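## Task

Undo the knot in the plastic bag's handles, then lift exactly three pieces of fruit out of it and set them on open table surface; all other fruit must stay inside the bag.

## Robot and tools

Robot: two arms, left_arm and right_arm, each with a two-finger gripper. Scene frame: origin at table-top height midway between the arms' nominal bases, a little behind the near table edge; +x points out over the table, +z up, and left_arm sits on the +y side (arm names do not match image sides). Calibrated bases: left_arm near (+0.006, +0.333, +0.003) m, right_arm near (+0.002, -0.323, +0.009) m, both nearly level. Each arm's hand readings, targets and velocities use that arm's own base frame; the table and fixed cameras use the scene frame. A gripper's fingers point along its +z and open and close along its y. end_effector_position (m) is the spot between the pads, roughly 1 cm short of the tips; end_effector_quat_wxyz gives its orientation. Printed poses can be a few cm off, more at long reach.

Command rows. Every motion command is built from rows of 14 numbers, each in [-1, 1]: dx, dy, dz, rx, ry, rz, opening for left_arm, then the same seven for right_arm. One row always covers both arms. dx..rz are offsets, not poses: they are measured from that arm's Hand target as it stood when the action or move began, along that arm's base axes, and the gripper rotates about its Hand target position. Scale: 1.0 = 0.6 m for dx/dy/dz and 180 degrees for rotation; rx, ry, rz form one rotation vector. Opening is absolute: +1 fully open (0.093 m), -1 closed. Sending 0 for an arm's six pose numbers re-requests its current Hand target (no displacement). A 0 opening is a real command (half open), so to leave a gripper unchanged resend its present opening.

execute_actions(actions, cameras): actions is a list of actions; each action is a list of up to 15 rows, one per 1/30 s step; a shorter action repeats its final row to fill 15 steps. All rows in one action count from the same start pose; the next action starts from the updated Hand target, so repeating an offset keeps moving. An empty list returns images and the current scene number and task. cameras: list of names, ["all"], or [] for none.

move(target, speed, blend, opening_speed, grip_force, blocking, cameras): target is one 14-number row or a list of up to 15 rows, every row an offset from the same starting Hand targets. Straight-line paths, no obstacle avoidance, all ending together, capped at 10 s total. speed: m/s, 0.002 to 2.9 (default 0.25), one value or one per target; rotation up to twice that in rad/s. blend: metres of corner rounding per target (0 = stop at each). opening_speed: rate on the -1..+1 scale per second, at least 0.2. grip_force: newtons per pad, 10 to 50, one value or one per arm, persists until changed; lower forces close slowly. blocking=false returns early while the move continues. The result adds a move: line (done, off_target, moving, held, fault, plus limits=paced or limits=held). done means within 10 mm and 2 degrees; neither done nor off_target tells you about contact.

wait(seconds 0 to 10, cameras): lets time pass holding commands; returns early if a running move ends. stop(cameras): brakes a running move. zoom_image(camera, region): region [x0, y0, x1, y1] in pixels of that camera's newest image, at most 504 wide and high. finished_scene(scene): ends the current scene (give its number); irreversible, so only call it once the goal holds without the robot touching anything.

Cameras: cam_high and cam_low are fixed on a beam behind the arms; cam_left_wrist and cam_right_wrist ride on the hands; all 896x504. Calibration numbers are approximate.

Results: Hand target is the last commanded pose (after clipping); the real gripper often stops short due to friction and weight, so check position and tilt after each move and send the remaining gap as an offset. Orientation commands are clipped to 40 degrees from the measured one per step. grip_measured is the motor position on the opening scale: pads meet near -0.94, and an object of width w mm reads about -0.94 + 0.0208*w, with a per-gripper bias up to +0.02. For a firm hold command about 0.24 below the width reading; soft or round items like fruit and bag plastic may need lower; keep sending that value while holding, and release with a value well above the width reading. In this task each pad's force is capped around 25 to 37 N. Joint positions end with the finger gap in metres; torques are raw drive output. Joint ranges (rad): waist -2.618..3.054, shoulder 0..3.142, elbow 0..3.142 (straight 2.901), wrist pitch and yaw -1.571..1.571, wrist roll -2.094..2.094.

Avoid: any fruit or item leaving the table (fails the task); dropping or releasing things while they move; fast impacts; hard pressing (a target far past a contact presses harder; to relieve a push, command back past the gripper); hitting the bar, plate (up to about 3 cm above the table) or rail near the bases; the two grippers touching or one gripping the other's fingers; paths near an arm's own base (go around). Holding loads or reaching out heats motors: MOTOR HOT appears at 75 °C, at 90 °C the arm folds and stops working, at 100 °C it drops.

Each tool is called as a command line: name --argument value for each argument, lists and objects as JSON in quotes; but a table of rows of numbers goes row by row, as --pt "numbers of a row", without its own name.

## Session

execute_actions --actions '[]'

Scene clock: 0.00 s.
left_arm: end_effector_position=(+0.3741, +0.0034, +0.1040) grip_measured=+1.000 end_effector_quat_wxyz=(+0.633, -0.038, +0.773, -0.015) | right_arm: end_effector_position=(+0.3710, +0.0100, +0.1145) grip_measured=+1.000 end_effector_quat_wxyz=(+0.645, -0.001, +0.764, -0.017)
Joint positions: left_arm=[-0.004 1.585 0.238 1.148 -0.03 -0.078 0.093] | right_arm=[0.069 1.545 0.227 1.149 0.092 -0.012 0.093]
Joint velocities: within noise
Joint torques (N m): no reading
Heat: left arm: 27 °C; right arm: 27 °C.
Hand target: left_arm +0.3746, +0.0021, +0.1044; +0.633, -0.036, +0.773, -0.016 | right_arm +0.3724, +0.0118, +0.1179; +0.649, -0.003, +0.761, -0.015
Tool commands: left_gripper/opening=+1.0 right_gripper/opening=+1.0

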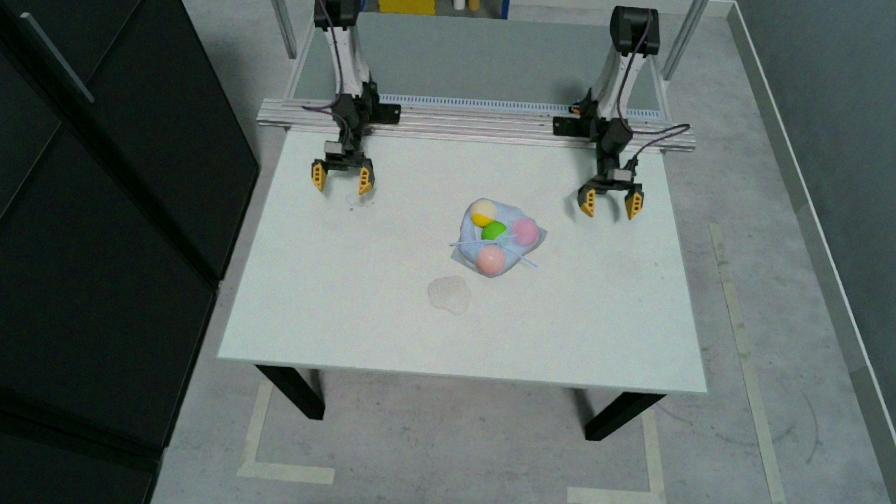

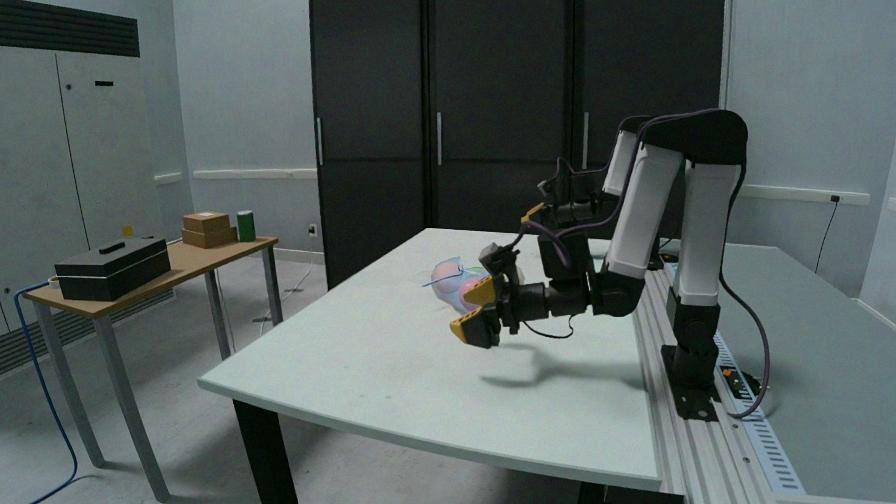

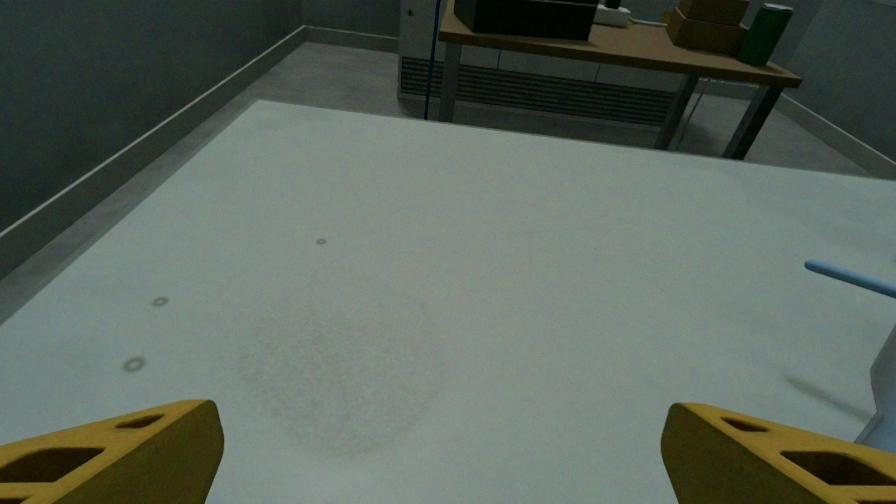

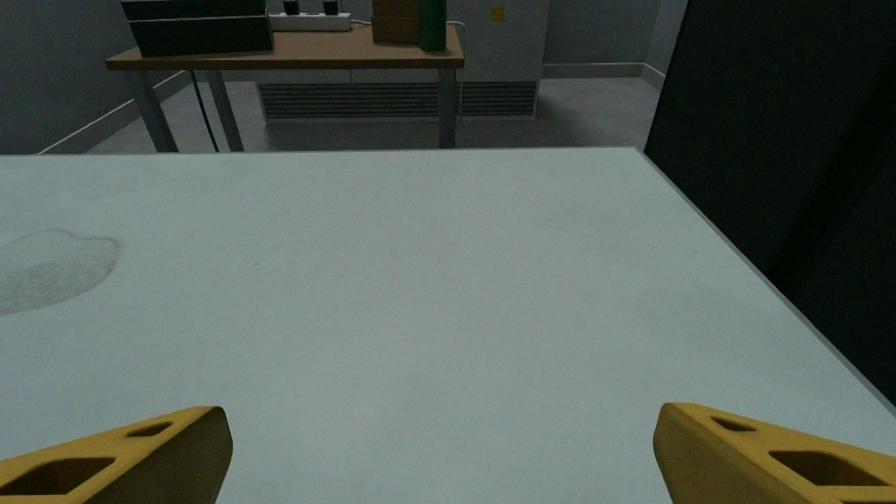

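zoom_image --camera "cam_high" --region '[430, 180, 570, 290]'

zoom_image --camera "cam_low" --region '[400, 230, 560, 350]'

Scaled by 3.600 from the camera's 896x504 image, which has a finer 1280x720 frame.

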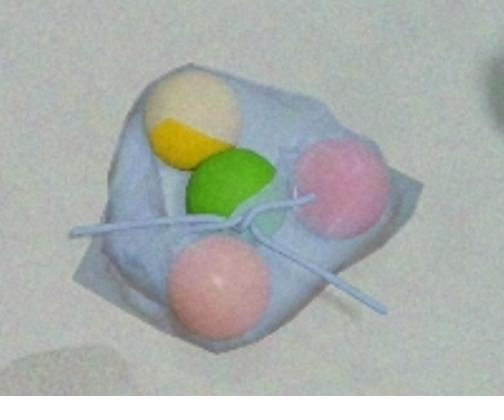

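Scaled by 3.150 from the camera's 896x504 image, which has a finer 1280x720 frame.

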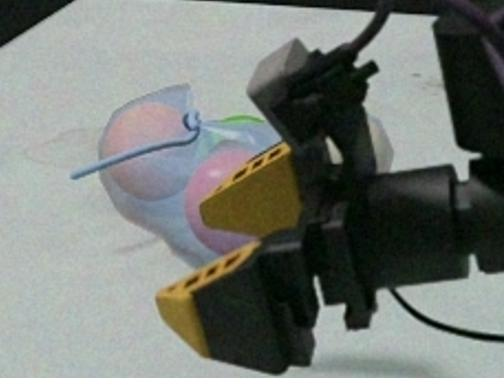

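move --target '[-0.12,-0.43,0.27,0,0.22,0,1,0,0.0,0.0,0,0,0,1]' --cameras '["cam_left_wrist","cam_low"]'

Scene clock: 4.73 s.
left_arm: end_effector_position=(+0.3034, -0.2512, +0.2683) grip_measured=+1.000 end_effector_quat_wxyz=(+0.343, -0.039, +0.939, +0.000) | right_arm: end_effector_position=(+0.3710, +0.0100, +0.1145) grip_measured=+1.000 end_effector_quat_wxyz=(+0.645, -0.001, +0.764, -0.017)
Joint positions: left_arm=[-0.919 1.696 1.813 -1.238 -0.556 -0.871 0.093] | right_arm=[0.069 1.545 0.227 1.149 0.092 -0.012 0.093]
Joint torques (N m): left_arm=[-0.05 -6.27 8.44 1.1 -0.2 -0.11] | right_arm=[0.03 -4.21 5.22 2.01 0.06 0.04]
Heat: left arm: 28 °C; right arm: 27 °C.
Hand target: left_arm +0.3025, -0.2560, +0.2664; +0.333, -0.039, +0.942, -0.003 | right_arm +0.3724, +0.0118, +0.1179; +0.649, -0.003, +0.761, -0.015
Off the commanded pose: left_arm 0.005 m, 1 deg | right_arm 0.004 m, 1 deg.
move: done
camera_calibration:
cam_left_wrist: T_world_to_cam=[[0.085263, -0.995027, 0.0514977, -0.290677], [-0.95583, -0.0962769, -0.277704, 0.379717], [0.281281, -0.0255452, -0.959285, 0.250631], [0, 0, 0, 1]] pos_world=[0.317232, -0.246271, 0.360845]
Images, in order (width x height): cam_low 896x504, cam_left_wrist 896x504.

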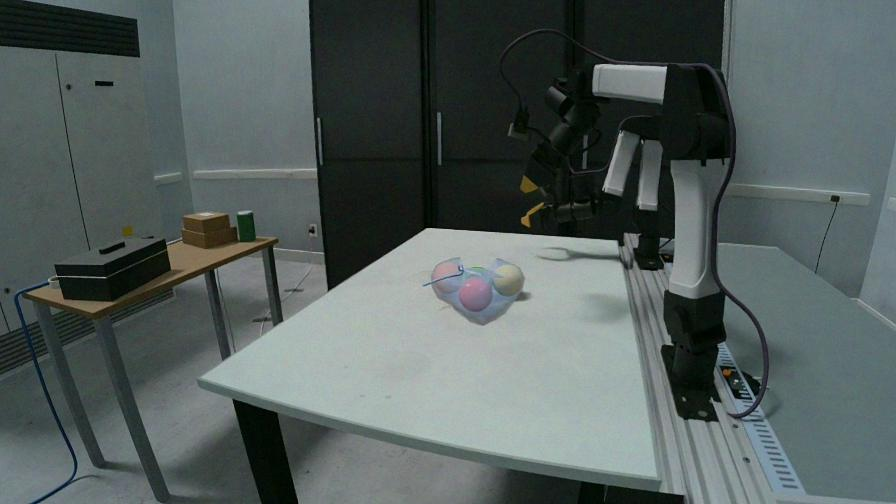

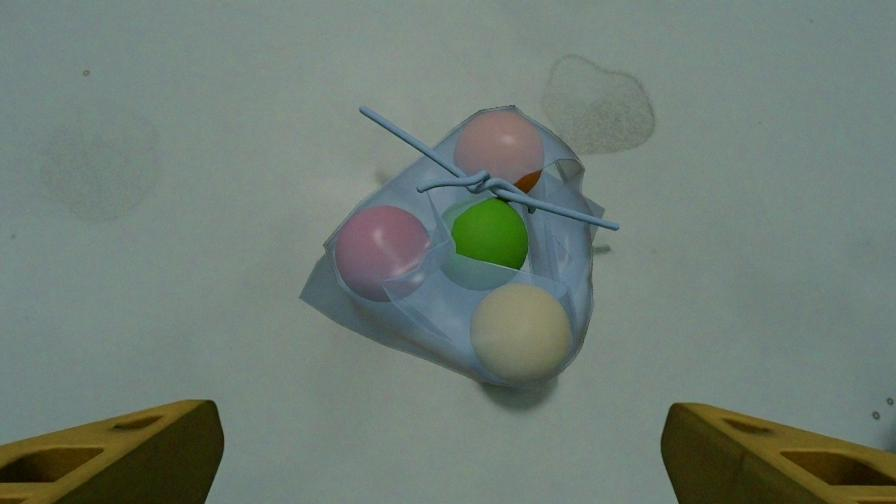

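zoom_image --camera "cam_left_wrist" --region '[340, 90, 640, 260]'

zoom_image --camera "cam_low" --region '[410, 240, 540, 340]'

Scaled by 1.680 from the camera's 896x504 image, which has a finer 1280x720 frame.

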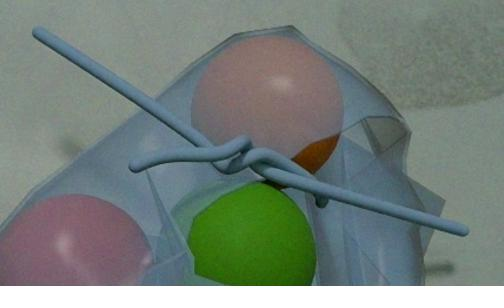

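Scaled by 3.877 from the camera's 896x504 image, which has a finer 1280x720 frame.

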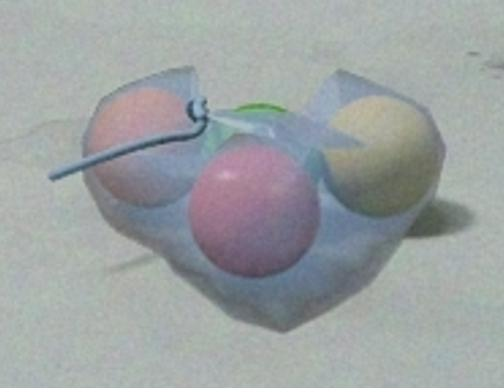

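move --target '[0.18,0.03,-0.14,0.173,0.169,-0.504,1,0,0.0,0.0,0,0,0,1]' --cameras '["cam_left_wrist","cam_low","cam_high"]'

Scene clock: 14.87 s.
left_arm: end_effector_position=(+0.4092, -0.2378, +0.1869) grip_measured=+1.000 end_effector_quat_wxyz=(+0.109, +0.698, +0.707, +0.027) | right_arm: end_effector_position=(+0.3710, +0.0100, +0.1145) grip_measured=+1.000 end_effector_quat_wxyz=(+0.645, -0.001, +0.764, -0.017)
Joint positions: left_arm=[-0.525 2.278 2.485 -1.552 0.003 1.031 0.093] | right_arm=[0.069 1.545 0.227 1.149 0.092 -0.012 0.093]
Joint torques (N m): left_arm=[0.28 -10.17 7.77 0.73 0.07 0.11] | right_arm=[0.09 -4.19 5.26 2.01 0.07 0.06]
Heat: left arm: 29 °C; right arm: 29 °C.
Hand target: left_arm +0.4105, -0.2380, +0.1825; +0.001, +0.707, +0.707, +0.000 | right_arm +0.3724, +0.0118, +0.1179; +0.649, -0.003, +0.761, -0.015
Off the commanded pose: left_arm 0.005 m, 13 deg | right_arm 0.004 m, 1 deg.
joint sent to its limit (left arm) — joint 4 (wrist pitch), lower limit. The joint targets are off in orientation, not in position.
move: off_target (left_arm)
camera_calibration:
cam_left_wrist: T_world_to_cam=[[-0.982949, -0.0489696, -0.177239, 0.422517], [-0.0987431, 0.95369, 0.284123, 0.253439], [0.155117, 0.29678, -0.942263, 0.268279], [0, 0, 0, 1]] pos_world=[0.398723, -0.300631, 0.255668]
Images, in order (width x height): cam_high 896x504, cam_low 896x504, cam_left_wrist 896x504.

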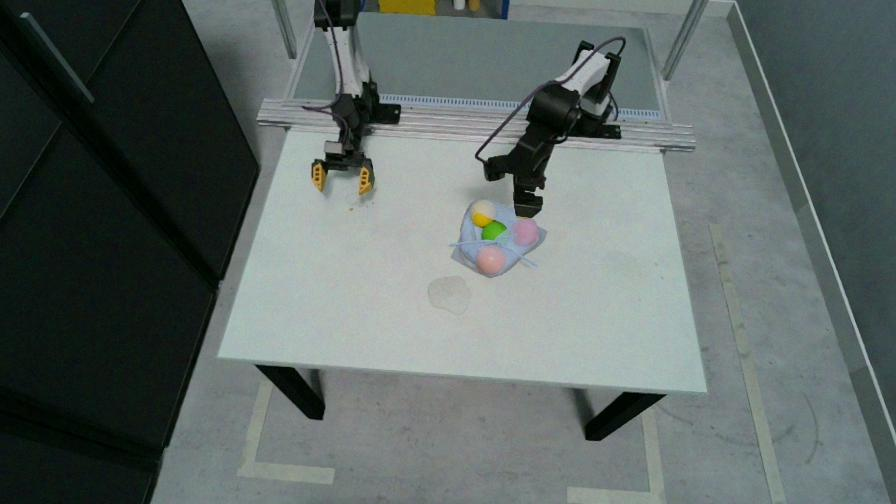

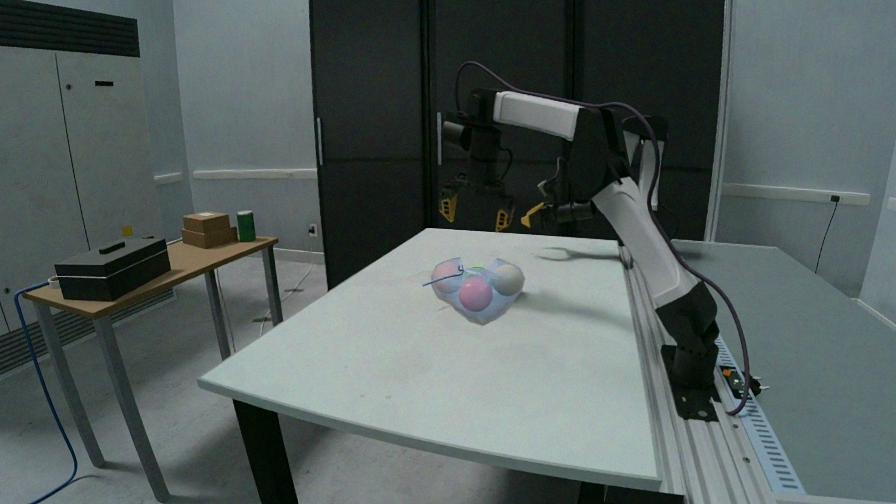

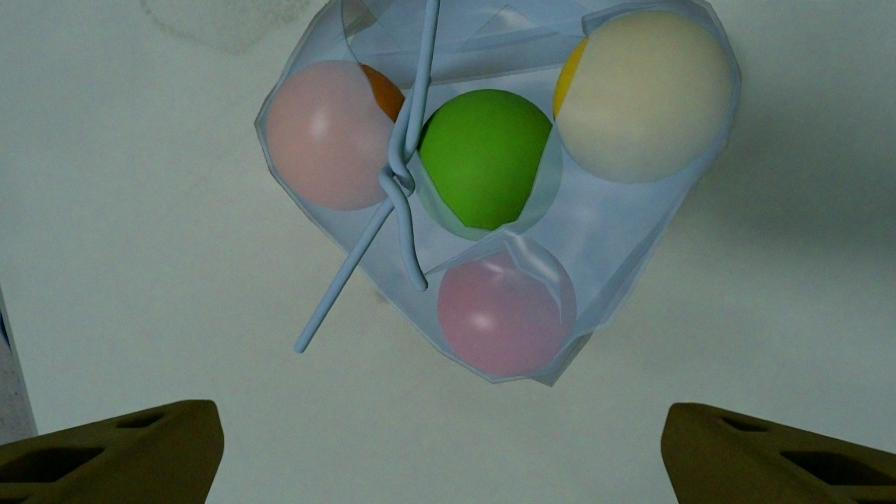

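move --target '[0.054,-0.02,-0.075,0,0,0,-0.42,0,0.0,0.0,0,0,0,1]' --cameras '["cam_left_wrist"]'

Scene clock: 17.77 s.
left_arm: end_effector_position=(+0.4414, -0.2502, +0.1392) grip_measured=-0.418 end_effector_quat_wxyz=(+0.095, +0.699, +0.708, +0.024) | right_arm: end_effector_position=(+0.3710, +0.0100, +0.1145) grip_measured=+1.000 end_effector_quat_wxyz=(+0.645, -0.001, +0.764, -0.017)
Joint positions: left_arm=[-0.515 2.491 2.673 -1.557 0.003 1.044 0.025] | right_arm=[0.069 1.545 0.227 1.149 0.092 -0.012 0.093]
Joint torques (N m): left_arm=[0.34 -12.1 7.69 0.72 0.07 0.13] | right_arm=[-0.02 -4.22 5.19 2.01 0.08 0.07]
Heat: left arm: 30 °C; right arm: 29 °C.
Hand target: left_arm +0.4429, -0.2499, +0.1375; +0.001, +0.707, +0.707, +0.000 | right_arm +0.3724, +0.0118, +0.1179; +0.649, -0.003, +0.761, -0.015
Off the commanded pose: left_arm 0.002 m, 11 deg | right_arm 0.004 m, 1 deg.
joint sent to its limit (left arm) — joint 4 (wrist pitch), lower limit. The joint targets are off in orientation, not in position.
move: off_target (left_arm)
camera_calibration:
cam_left_wrist: T_world_to_cam=[[-0.987011, -0.0449456, -0.154239, 0.444706], [-0.0904623, 0.948884, 0.302382, 0.274675], [0.132764, 0.312407, -0.940625, 0.235512], [0, 0, 0, 1]] pos_world=[0.43251, -0.314222, 0.207062]
Images, in order (width x height): cam_left_wrist 896x504.

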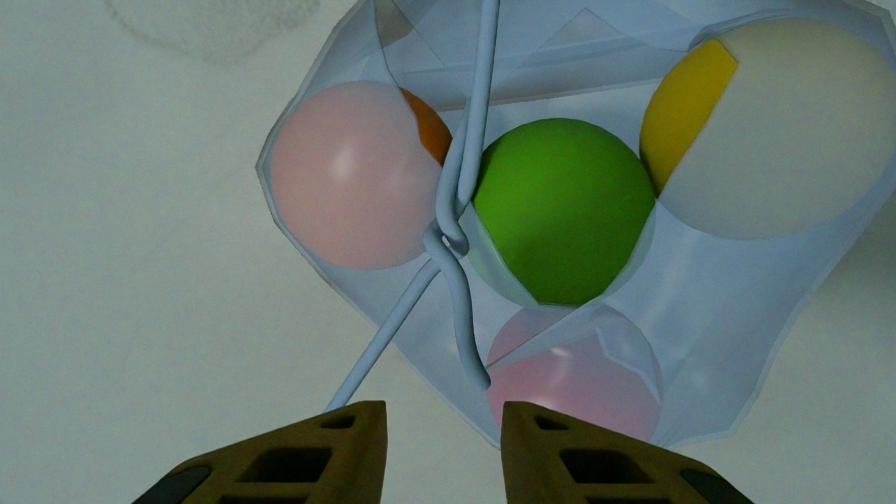

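move --pt "-0.006 0.011 -0.095 0 0 0 -0.42 0 0 0 0 0 0 1" --pt "-0.006 0.011 -0.095 0 0 0 -1 0 0 0 0 0 0 1" --speed 0.12 --cameras '["cam_left_wrist","cam_low"]'

Scene clock: 20.10 s.
left_arm: end_effector_position=(+0.4428, -0.2470, +0.0958) grip_measured=-0.973 end_effector_quat_wxyz=(+0.051, +0.703, +0.710, +0.013) | right_arm: end_effector_position=(+0.3710, +0.0100, +0.1145) grip_measured=+1.000 end_effector_quat_wxyz=(+0.645, -0.001, +0.764, -0.017)
Joint positions: left_arm=[-0.508 2.577 2.669 -1.557 0.003 1.053 0] | right_arm=[0.069 1.545 0.227 1.149 0.092 -0.012 0.093]
Joint torques (N m): left_arm=[0.42 -11.95 4.68 0.52 0.05 0.12] | right_arm=[0.02 -4.26 5.2 2 0.07 0.04]
Heat: left arm: 30 °C; right arm: 29 °C.
Hand target: left_arm +0.4393, -0.2434, +0.0805; +0.001, +0.707, +0.707, +0.000 | right_arm +0.3724, +0.0118, +0.1179; +0.649, -0.003, +0.761, -0.015
Off the commanded pose: left_arm 0.016 m, 6 deg | right_arm 0.004 m, 1 deg.
joint sent to its limit (left arm) — joint 4 (wrist pitch), lower limit. The joint targets are off in orientation, not in position.
move: off_target (left_arm); target 2's new opening was sent with left_arm's hand 0.016 m and 6 deg from that target
camera_calibration:
cam_left_wrist: T_world_to_cam=[[-0.99623, -0.0374721, -0.0782401, 0.438262], [-0.0627347, 0.934114, 0.351418, 0.26419], [0.0599168, 0.355001, -0.932944, 0.235597], [0, 0, 0, 1]] pos_world=[0.439067, -0.313998, 0.161247]
Images, in order (width x height): cam_low 896x504, cam_left_wrist 896x504.

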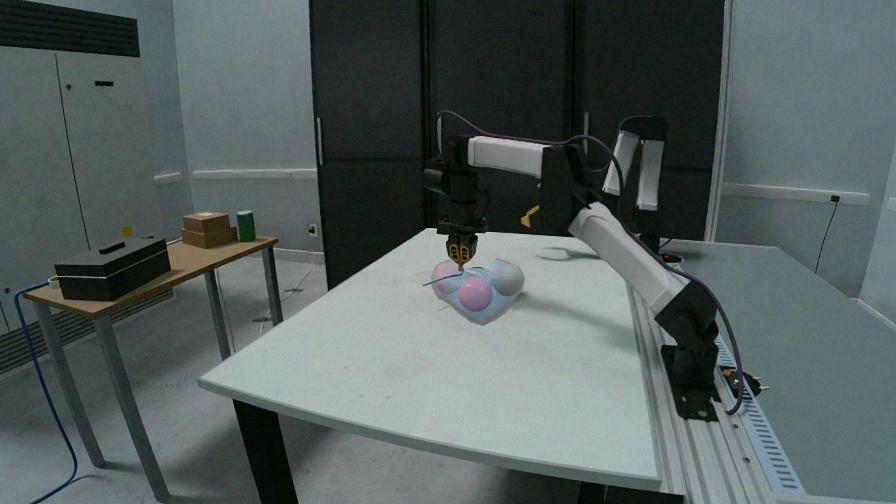

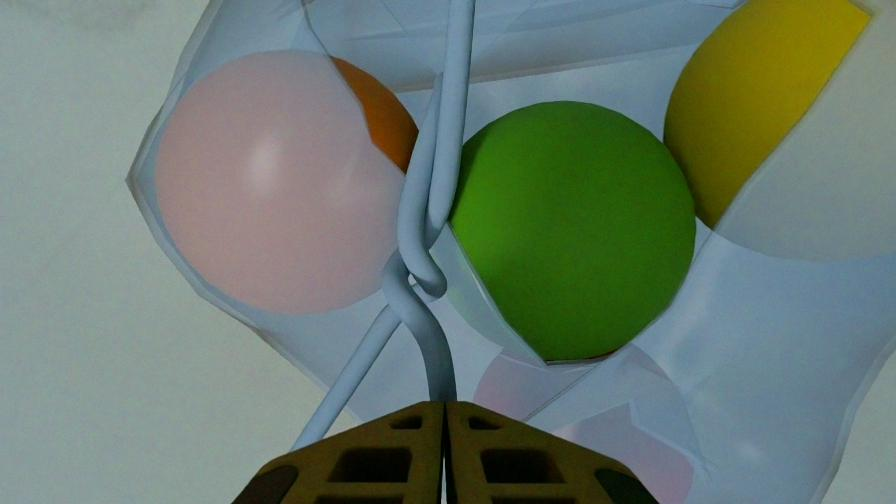

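move --pt "-0.005 -0.002 0.0 0 0 0 -0.5 0 0 0 0 0 0 1" --pt "-0.005 -0.002 -0.02 0 0 0 -0.5 0 0 0 0 0 0 1" --pt "-0.005 -0.002 -0.02 0 0 0 -1 0 0 0 0 0 0 1" --speed 0.12 --cameras '["cam_left_wrist"]'

Scene clock: 22.67 s.
left_arm: end_effector_position=(+0.4409, -0.2459, +0.0830) grip_measured=-0.937 end_effector_quat_wxyz=(+0.036, +0.703, +0.710, +0.009) | right_arm: end_effector_position=(+0.3710, +0.0100, +0.1145) grip_measured=+1.000 end_effector_quat_wxyz=(+0.645, -0.001, +0.764, -0.017)
Joint positions: left_arm=[-0.508 2.598 2.658 -1.557 0.003 1.053 0] | right_arm=[0.069 1.545 0.227 1.149 0.092 -0.012 0.093]
Joint torques (N m): left_arm=[-0.02 -11.97 5.07 0.46 0.06 0.08] | right_arm=[-0.03 -4.22 5.26 2 0.06 0.06]
Heat: left arm: 31 °C; right arm: 30 °C.
Hand target: left_arm +0.4363, -0.2446, +0.0684; +0.001, +0.707, +0.707, +0.000 | right_arm +0.3724, +0.0118, +0.1179; +0.649, -0.003, +0.761, -0.015
Off the commanded pose: left_arm 0.015 m, 4 deg | right_arm 0.004 m, 1 deg.
joint sent to its limit (left arm) — joint 4 (wrist pitch), lower limit. The joint targets still meet the commanded pose.
move: off_target (left_arm); target 3's new opening was sent with left_arm's hand 0.015 m and 4 deg from that target
camera_calibration:
cam_left_wrist: T_world_to_cam=[[-0.998007, -0.0364296, -0.0515213, 0.434239], [-0.052852, 0.92866, 0.367149, 0.260563], [0.0344707, 0.36914, -0.928734, 0.237673], [0, 0, 0, 1]] pos_world=[0.438952, -0.31389, 0.147443]
Images, in order (width x height): cam_left_wrist 896x504.

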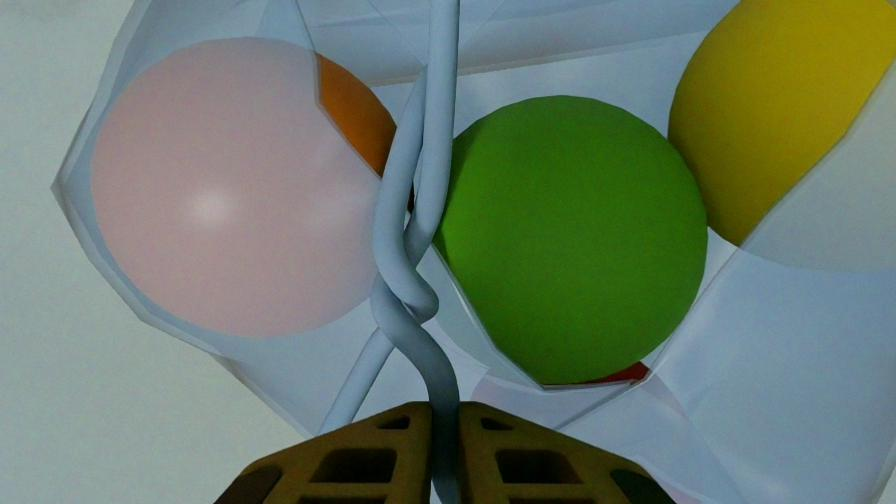

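move --target '[-0.01,0.065,0.05,0,0,0,-1,0,0,0,0,0,0,1]' --speed 0.05 --cameras '["cam_left_wrist","cam_low"]'

Scene clock: 24.50 s.
left_arm: end_effector_position=(+0.4342, -0.2084, +0.0840) grip_measured=-0.937 end_effector_quat_wxyz=(+0.004, +0.703, +0.712, +0.000) | right_arm: end_effector_position=(+0.3710, +0.0100, +0.1145) grip_measured=+1.000 end_effector_quat_wxyz=(+0.645, -0.001, +0.764, -0.017)
Joint positions: left_arm=[-0.446 2.518 2.512 -1.557 0.003 1.112 0] | right_arm=[0.069 1.545 0.227 1.149 0.092 -0.012 0.093]
Joint torques (N m): left_arm=[0.28 -16.5 4.53 0.31 0.07 0.16] | right_arm=[0.03 -4.19 5.22 1.99 0.07 0.04]
Heat: left arm: 32 °C; right arm: 30 °C.
Hand target: left_arm +0.4303, -0.2055, +0.0984; +0.001, +0.707, +0.707, +0.000 | right_arm +0.3724, +0.0118, +0.1179; +0.649, -0.003, +0.761, -0.015
Off the commanded pose: left_arm 0.015 m, 1 deg | right_arm 0.004 m, 1 deg.
joint sent to its limit (left arm) — joint 4 (wrist pitch), lower limit. The joint targets still meet the commanded pose.
move: off_target (left_arm)
camera_calibration:
cam_left_wrist: T_world_to_cam=[[-0.999266, -0.0380409, 0.00449572, 0.42445], [-0.0330786, 0.91613, 0.399514, 0.211155], [-0.0193165, 0.399072, -0.916716, 0.253517], [0, 0, 0, 1]] pos_world=[0.43602, -0.278471, 0.146136]
Images, in order (width x height): cam_low 896x504, cam_left_wrist 896x504.

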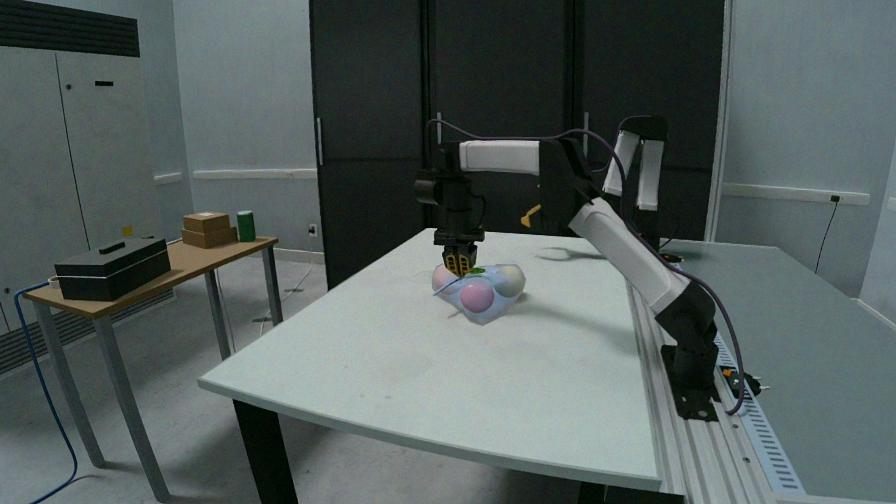

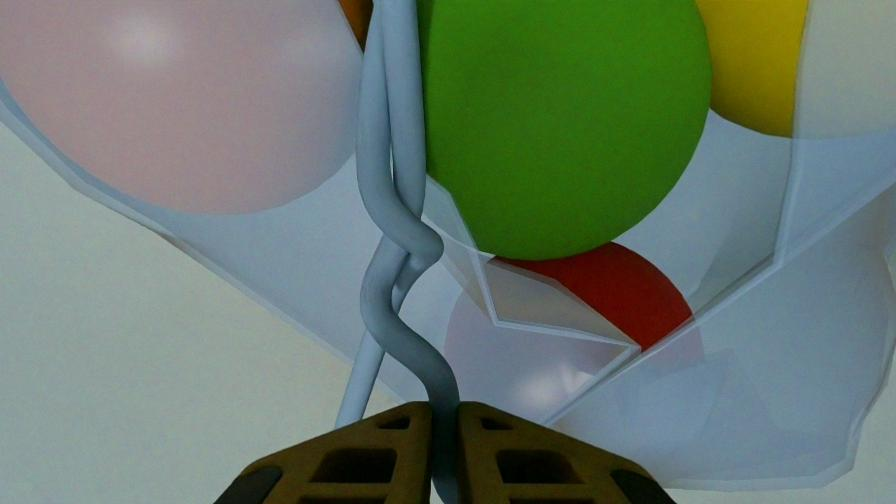

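move --target '[-0.01,0.11,0.02,0,0,0,-1,0,0,0,0,0,0,1]' --speed 0.05 --cameras '["cam_left_wrist","cam_high"]'

zoom_image --camera "cam_high" --region '[430, 180, 580, 290]'

Scene clock: 26.90 s.
left_arm: end_effector_position=(+0.4226, -0.1403, +0.0976) grip_measured=-0.937 end_effector_quat_wxyz=(-0.017, +0.703, +0.711, -0.010) | right_arm: end_effector_position=(+0.3710, +0.0100, +0.1145) grip_measured=+1.000 end_effector_quat_wxyz=(+0.645, -0.001, +0.764, -0.017)
Joint positions: left_arm=[-0.319 2.349 2.262 -1.522 0.003 1.24 0] | right_arm=[0.069 1.545 0.227 1.149 0.092 -0.012 0.093]
Joint torques (N m): left_arm=[0.35 -15.54 4.56 0.45 0.07 0.17] | right_arm=[0.05 -4.19 5.23 2.01 0.07 0.05]
Heat: left arm: 33 °C; right arm: 30 °C.
Hand target: left_arm +0.4244, -0.1396, +0.1105; +0.001, +0.707, +0.707, +0.000 | right_arm +0.3724, +0.0118, +0.1179; +0.649, -0.003, +0.761, -0.015
Off the commanded pose: left_arm 0.013 m, 2 deg | right_arm 0.004 m, 1 deg.
move: off_target (left_arm)
camera_calibration:
cam_left_wrist: T_world_to_cam=[[-0.998153, -0.0376705, 0.0476609, 0.410788], [-0.014533, 0.909821, 0.414747, 0.132758], [-0.0589866, 0.413288, -0.908688, 0.256602], [0, 0, 0, 1]] pos_world=[0.427095, -0.211362, 0.158531]
Images, in order (width x height): cam_high 896x504, cam_left_wrist 896x504.

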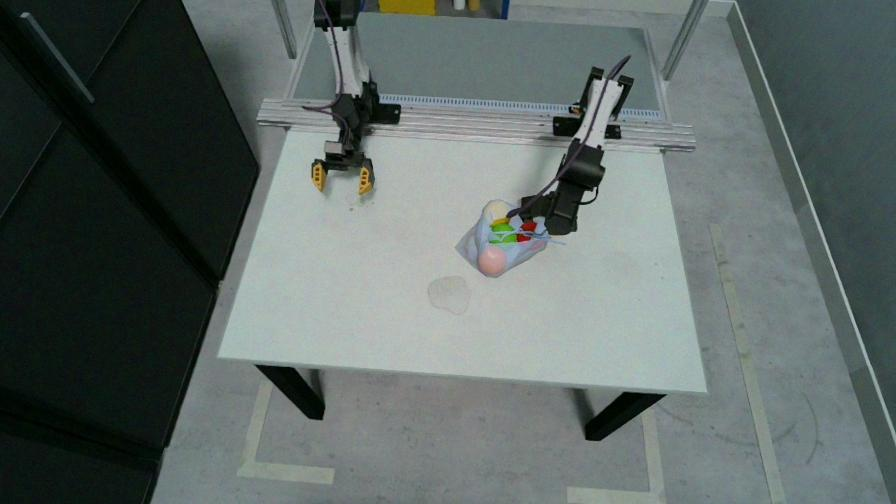

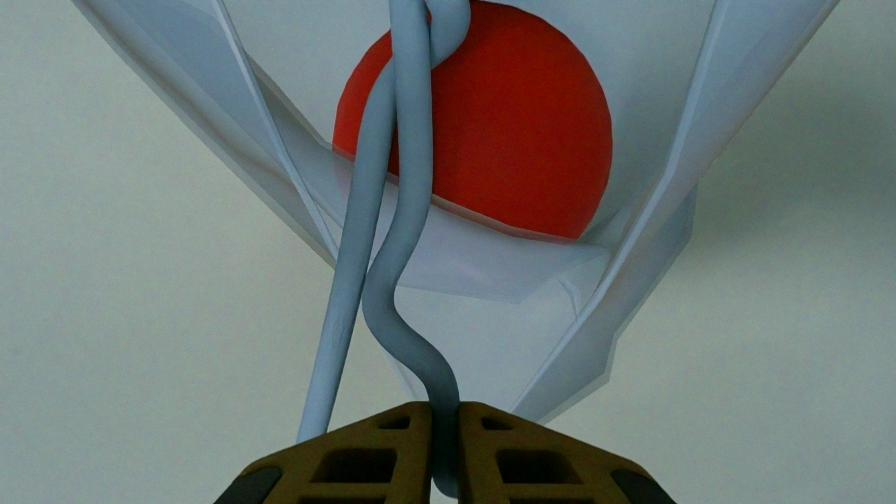

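Scaled by 3.360 from the camera's 896x504 image, which has a finer 1280x720 frame.

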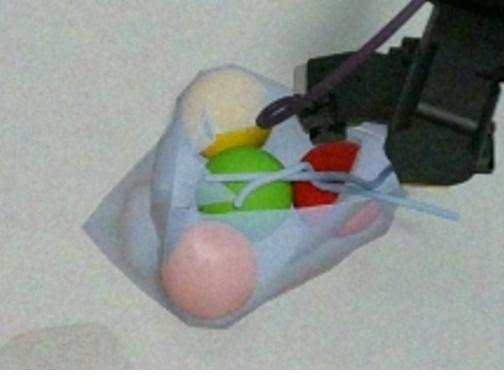

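move --target '[-0.02,0.12,0.03,0,0,0,-1,0,0,0,0,0,0,1]' --speed 0.05 --cameras '["cam_left_wrist","cam_high"]'

zoom_image --camera "cam_high" --region '[430, 180, 610, 290]'

Scene clock: 29.53 s.
left_arm: end_effector_position=(+0.4126, -0.0690, +0.1174) grip_measured=-0.937 end_effector_quat_wxyz=(-0.012, +0.703, +0.711, -0.011) | right_arm: end_effector_position=(+0.3710, +0.0100, +0.1145) grip_measured=+1.000 end_effector_quat_wxyz=(+0.645, -0.001, +0.764, -0.017)
Joint positions: left_arm=[-0.164 2.204 2.096 -1.495 0.003 1.395 0] | right_arm=[0.069 1.545 0.227 1.149 0.092 -0.012 0.093]
Joint torques (N m): left_arm=[0.43 -14.43 4.53 0.43 0.08 0.12] | right_arm=[0.01 -4.23 5.22 2.02 0.07 0.05]
Heat: left arm: 34 °C; right arm: 30 °C.
Hand target: left_arm +0.4123, -0.0675, +0.1284; +0.001, +0.707, +0.707, +0.000 | right_arm +0.3724, +0.0118, +0.1179; +0.649, -0.003, +0.761, -0.015
Off the commanded pose: left_arm 0.011 m, 2 deg | right_arm 0.004 m, 1 deg.
move: off_target (left_arm)
camera_calibration:
cam_left_wrist: T_world_to_cam=[[-0.998403, -0.0367266, 0.0429356, 0.403228], [-0.0160133, 0.91269, 0.408338, 0.0610296], [-0.0541838, 0.406999, -0.91182, 0.242444], [0, 0, 0, 1]] pos_world=[0.416698, -0.139566, 0.178832]
Images, in order (width x height): cam_high 896x504, cam_left_wrist 896x504.

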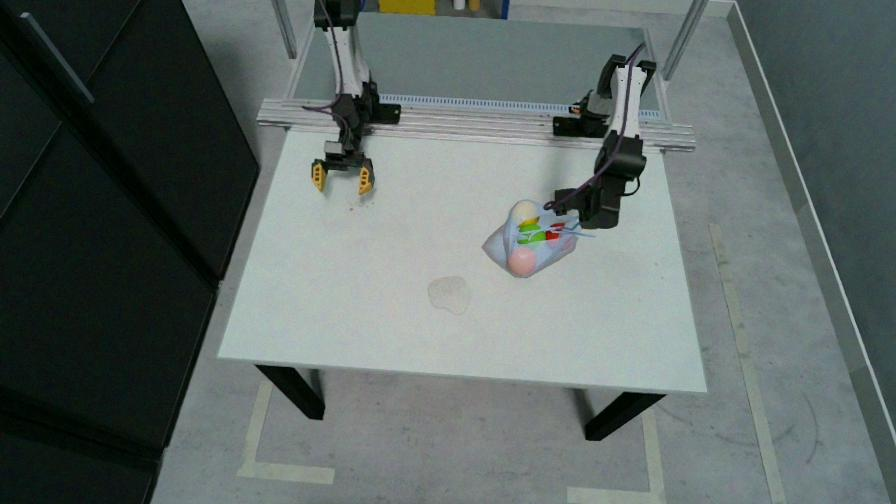

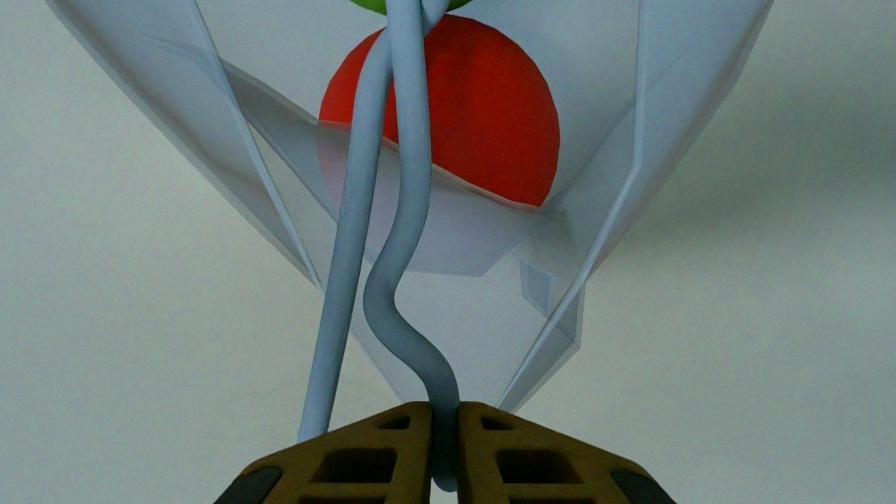

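Scaled by 2.800 from the camera's 896x504 image, which has a finer 1280x720 frame.

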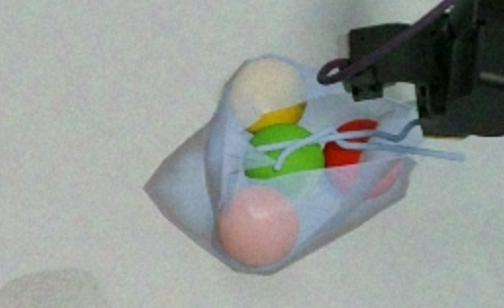

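move --target '[0,0,0,0,0,0,-1,0.08,0.48,0.2,-0.348,0.348,0.407,-0.3]' --cameras '["cam_right_wrist","cam_high"]'

zoom_image --camera "cam_right_wrist" --region '[300, 20, 700, 250]'

Scene clock: 35.53 s.
left_arm: end_effector_position=(+0.4126, -0.0690, +0.1174) grip_measured=-0.937 end_effector_quat_wxyz=(-0.012, +0.703, +0.711, -0.011) | right_arm: end_effector_position=(+0.4199, +0.2954, +0.2468) grip_measured=-0.299 end_effector_quat_wxyz=(-0.235, +0.689, -0.684, +0.042)
Joint positions: left_arm=[-0.164 2.204 2.096 -1.495 0.003 1.396 0] | right_arm=[0.613 2.365 2.826 -1.55 0 -0.964 0.031]
Joint torques (N m): left_arm=[0.42 -14.49 4.59 0.43 0.08 0.14] | right_arm=[0.54 -7.99 7.45 1.04 0.14 0]
Heat: left arm: 35 °C; right arm: 30 °C.
Hand target: left_arm +0.4123, -0.0675, +0.1284; +0.001, +0.707, +0.707, +0.000 | right_arm +0.4204, +0.2998, +0.2379; -0.005, +0.715, -0.699, +0.008
Off the commanded pose: left_arm 0.011 m, 2 deg | right_arm 0.010 m, 27 deg.
joint sent to its limit (right arm) — joint 4 (wrist pitch), lower limit. The joint targets are off in orientation, not in position.
move: off_target (left_arm, right_arm)
camera_calibration:
cam_right_wrist: T_world_to_cam=[[0.910545, -0.037585, 0.411697, -0.477145], [-0.107017, -0.983343, 0.146916, 0.338749], [0.399318, -0.177832, -0.899401, 0.196317], [0, 0, 0, 1]] pos_world=[0.392321, 0.350084, 0.323239]
Images, in order (width x height): cam_high 896x504, cam_right_wrist 896x504.

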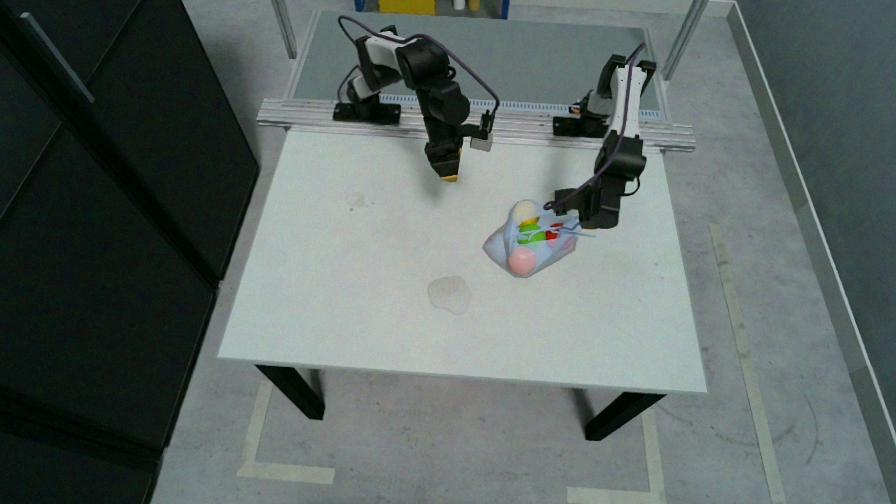

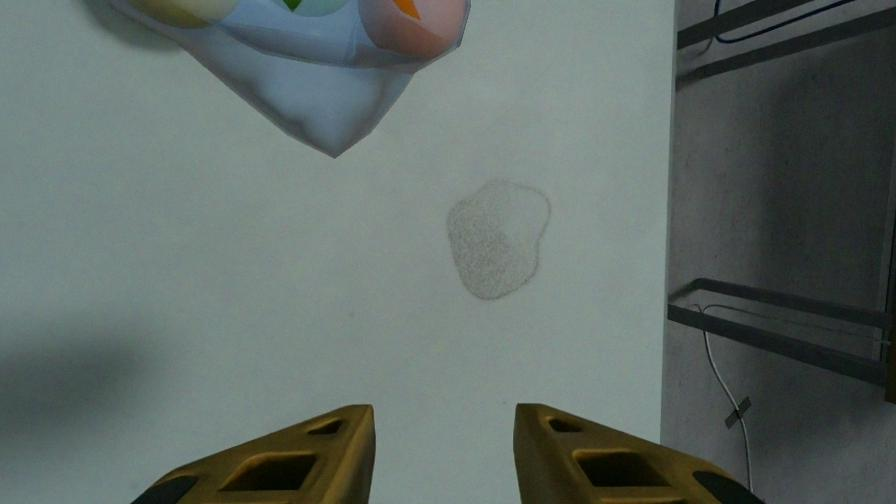

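Scaled by 1.260 from the camera's 896x504 image, which has a finer 1280x720 frame.

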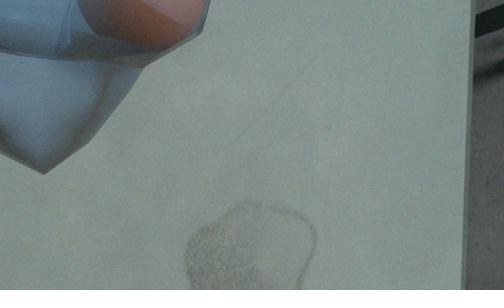

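move --target '[0,0,0,0,0,0,-1,0.0,0.05,-0.03,0.16,0,0,-0.3]' --cameras '["cam_right_wrist","cam_low"]'

zoom_image --camera "cam_right_wrist" --region '[200, 20, 600, 250]'

Scene clock: 38.00 s.
left_arm: end_effector_position=(+0.4126, -0.0690, +0.1174) grip_measured=-0.937 end_effector_quat_wxyz=(-0.012, +0.703, +0.711, -0.011) | right_arm: end_effector_position=(+0.4142, +0.3227, +0.2240) grip_measured=-0.299 end_effector_quat_wxyz=(-0.243, +0.675, -0.680, -0.152)
Joint positions: left_arm=[-0.164 2.204 2.096 -1.495 0.003 1.396 0] | right_arm=[0.535 2.448 2.843 -1.538 -0.407 -0.939 0.031]
Joint torques (N m): left_arm=[0.43 -14.41 4.52 0.44 0.06 0.14] | right_arm=[-0.03 -8.72 7.64 1.26 -0.3 0.15]
Heat: left arm: 36 °C; right arm: 30 °C.
Hand target: left_arm +0.4123, -0.0675, +0.1284; +0.001, +0.707, +0.707, +0.000 | right_arm +0.4204, +0.3298, +0.2199; -0.183, +0.691, -0.679, -0.166
Off the commanded pose: left_arm 0.011 m, 2 deg | right_arm 0.010 m, 7 deg.
elbow stopped short (right arm): the move would have taken joint 3 (elbow) straighter than the controller allows.
move: off_target (left_arm, right_arm)
camera_calibration:
cam_right_wrist: T_world_to_cam=[[0.986794, -0.0436055, 0.156001, -0.434051], [-0.0249085, -0.992479, -0.119858, 0.396975], [0.160054, 0.11439, -0.980458, 0.205965], [0, 0, 0, 1]] pos_world=[0.405241, 0.351502, 0.317233]
Images, in order (width x height): cam_low 896x504, cam_right_wrist 896x504.

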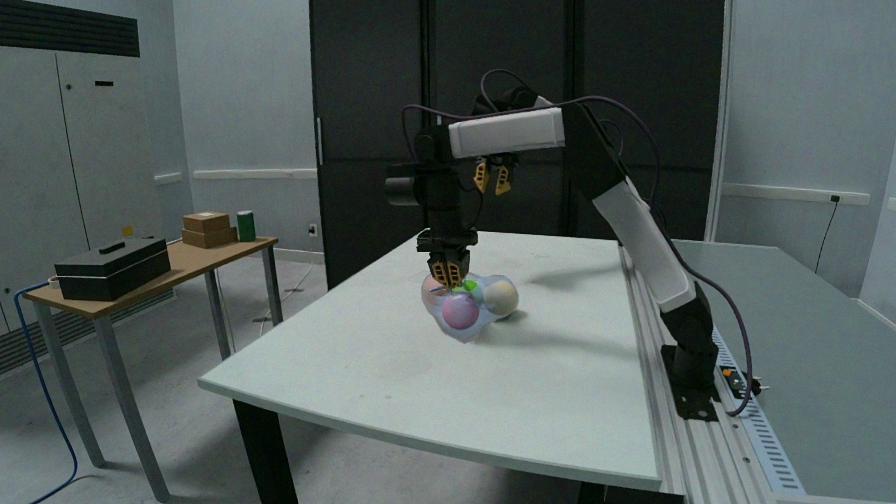

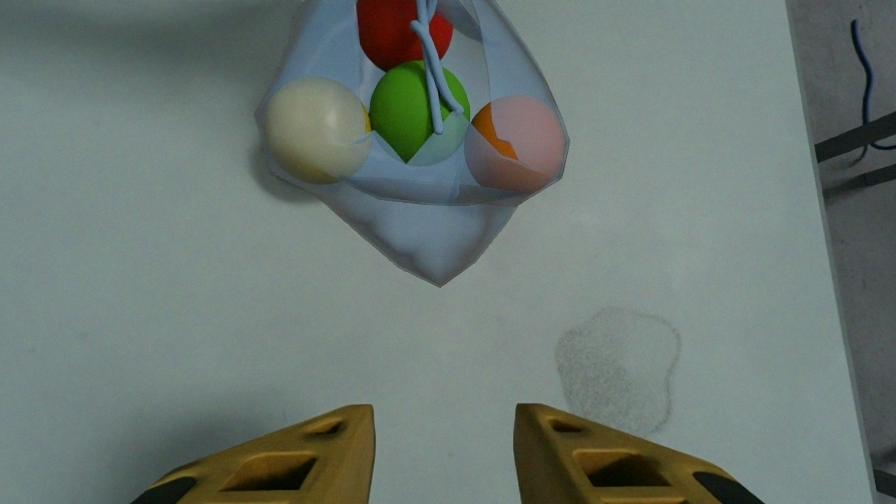

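Scaled by 1.260 from the camera's 896x504 image, which has a finer 1280x720 frame.

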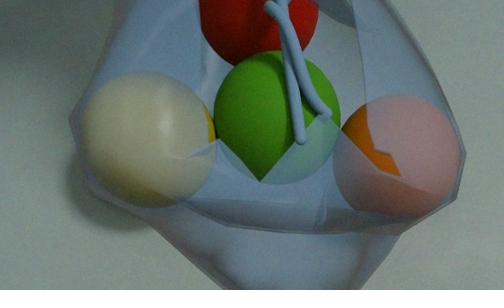

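move --target '[0,0,0,0,0,0,-1,0.077,0.145,-0.155,0.155,0,0,-0.5]' --cameras '["cam_right_wrist","cam_low"]' --speed 0.15

Scene clock: 42.20 s.
left_arm: end_effector_position=(+0.4126, -0.0690, +0.1174) grip_measured=-0.937 end_effector_quat_wxyz=(-0.012, +0.703, +0.711, -0.011) | right_arm: end_effector_position=(+0.4695, +0.4120, +0.1324) grip_measured=-0.498 end_effector_quat_wxyz=(-0.346, +0.627, -0.621, -0.317)
Joint positions: left_arm=[-0.164 2.204 2.096 -1.495 0.003 1.396 0] | right_arm=[0.531 2.563 2.427 -0.76 -0.774 -0.766 0.021]
Joint torques (N m): left_arm=[0.43 -14.48 4.51 0.44 0.07 0.14] | right_arm=[0.31 -12.29 6.06 1.54 -0.39 0.12]
Heat: left arm: 37 °C; right arm: 30 °C.
Hand target: left_arm +0.4123, -0.0675, +0.1284; +0.001, +0.707, +0.707, +0.000 | right_arm +0.4666, +0.4169, +0.1271; -0.345, +0.627, -0.618, -0.325
Off the commanded pose: left_arm 0.011 m, 2 deg | right_arm 0.008 m, 1 deg.
move: off_target (left_arm)
camera_calibration:
cam_right_wrist: T_world_to_cam=[[0.997118, -0.025073, 0.0715996, -0.47164], [0.0145132, -0.863326, -0.504437, 0.455169], [0.0744616, 0.504023, -0.860475, -0.0391947], [0, 0, 0, 1]] pos_world=[0.466594, 0.400889, 0.229647]
Images, in order (width x height): cam_low 896x504, cam_right_wrist 896x504.

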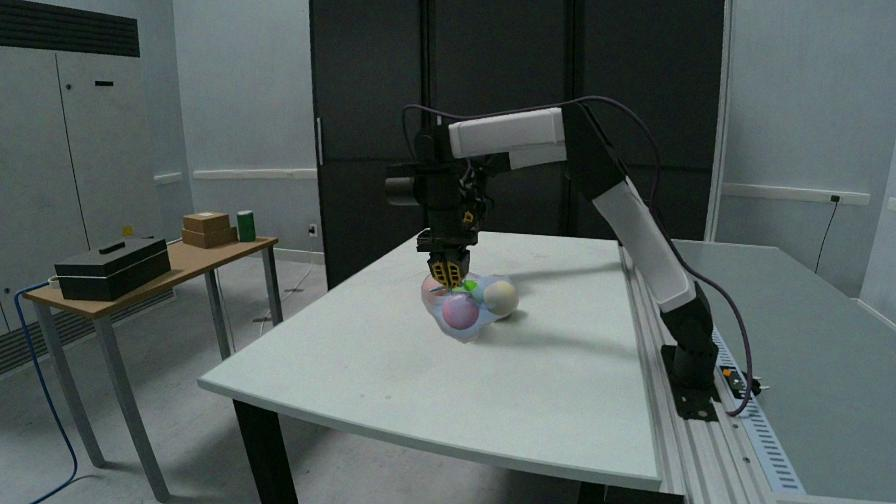

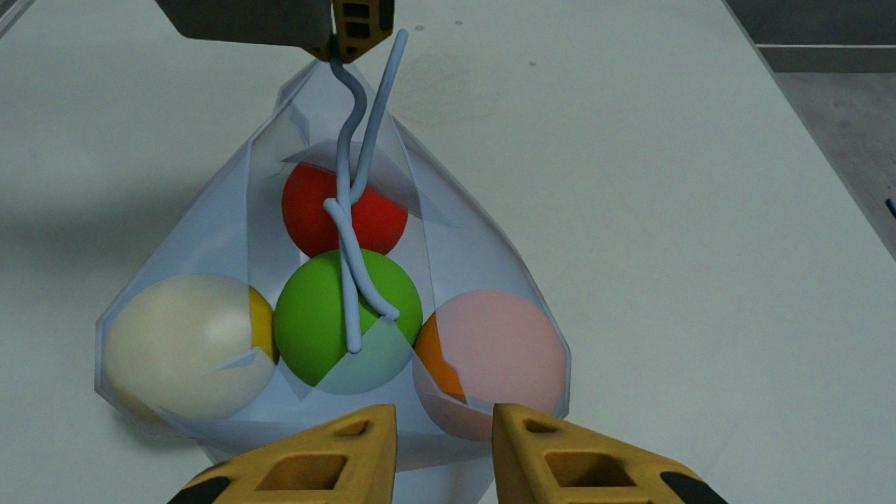

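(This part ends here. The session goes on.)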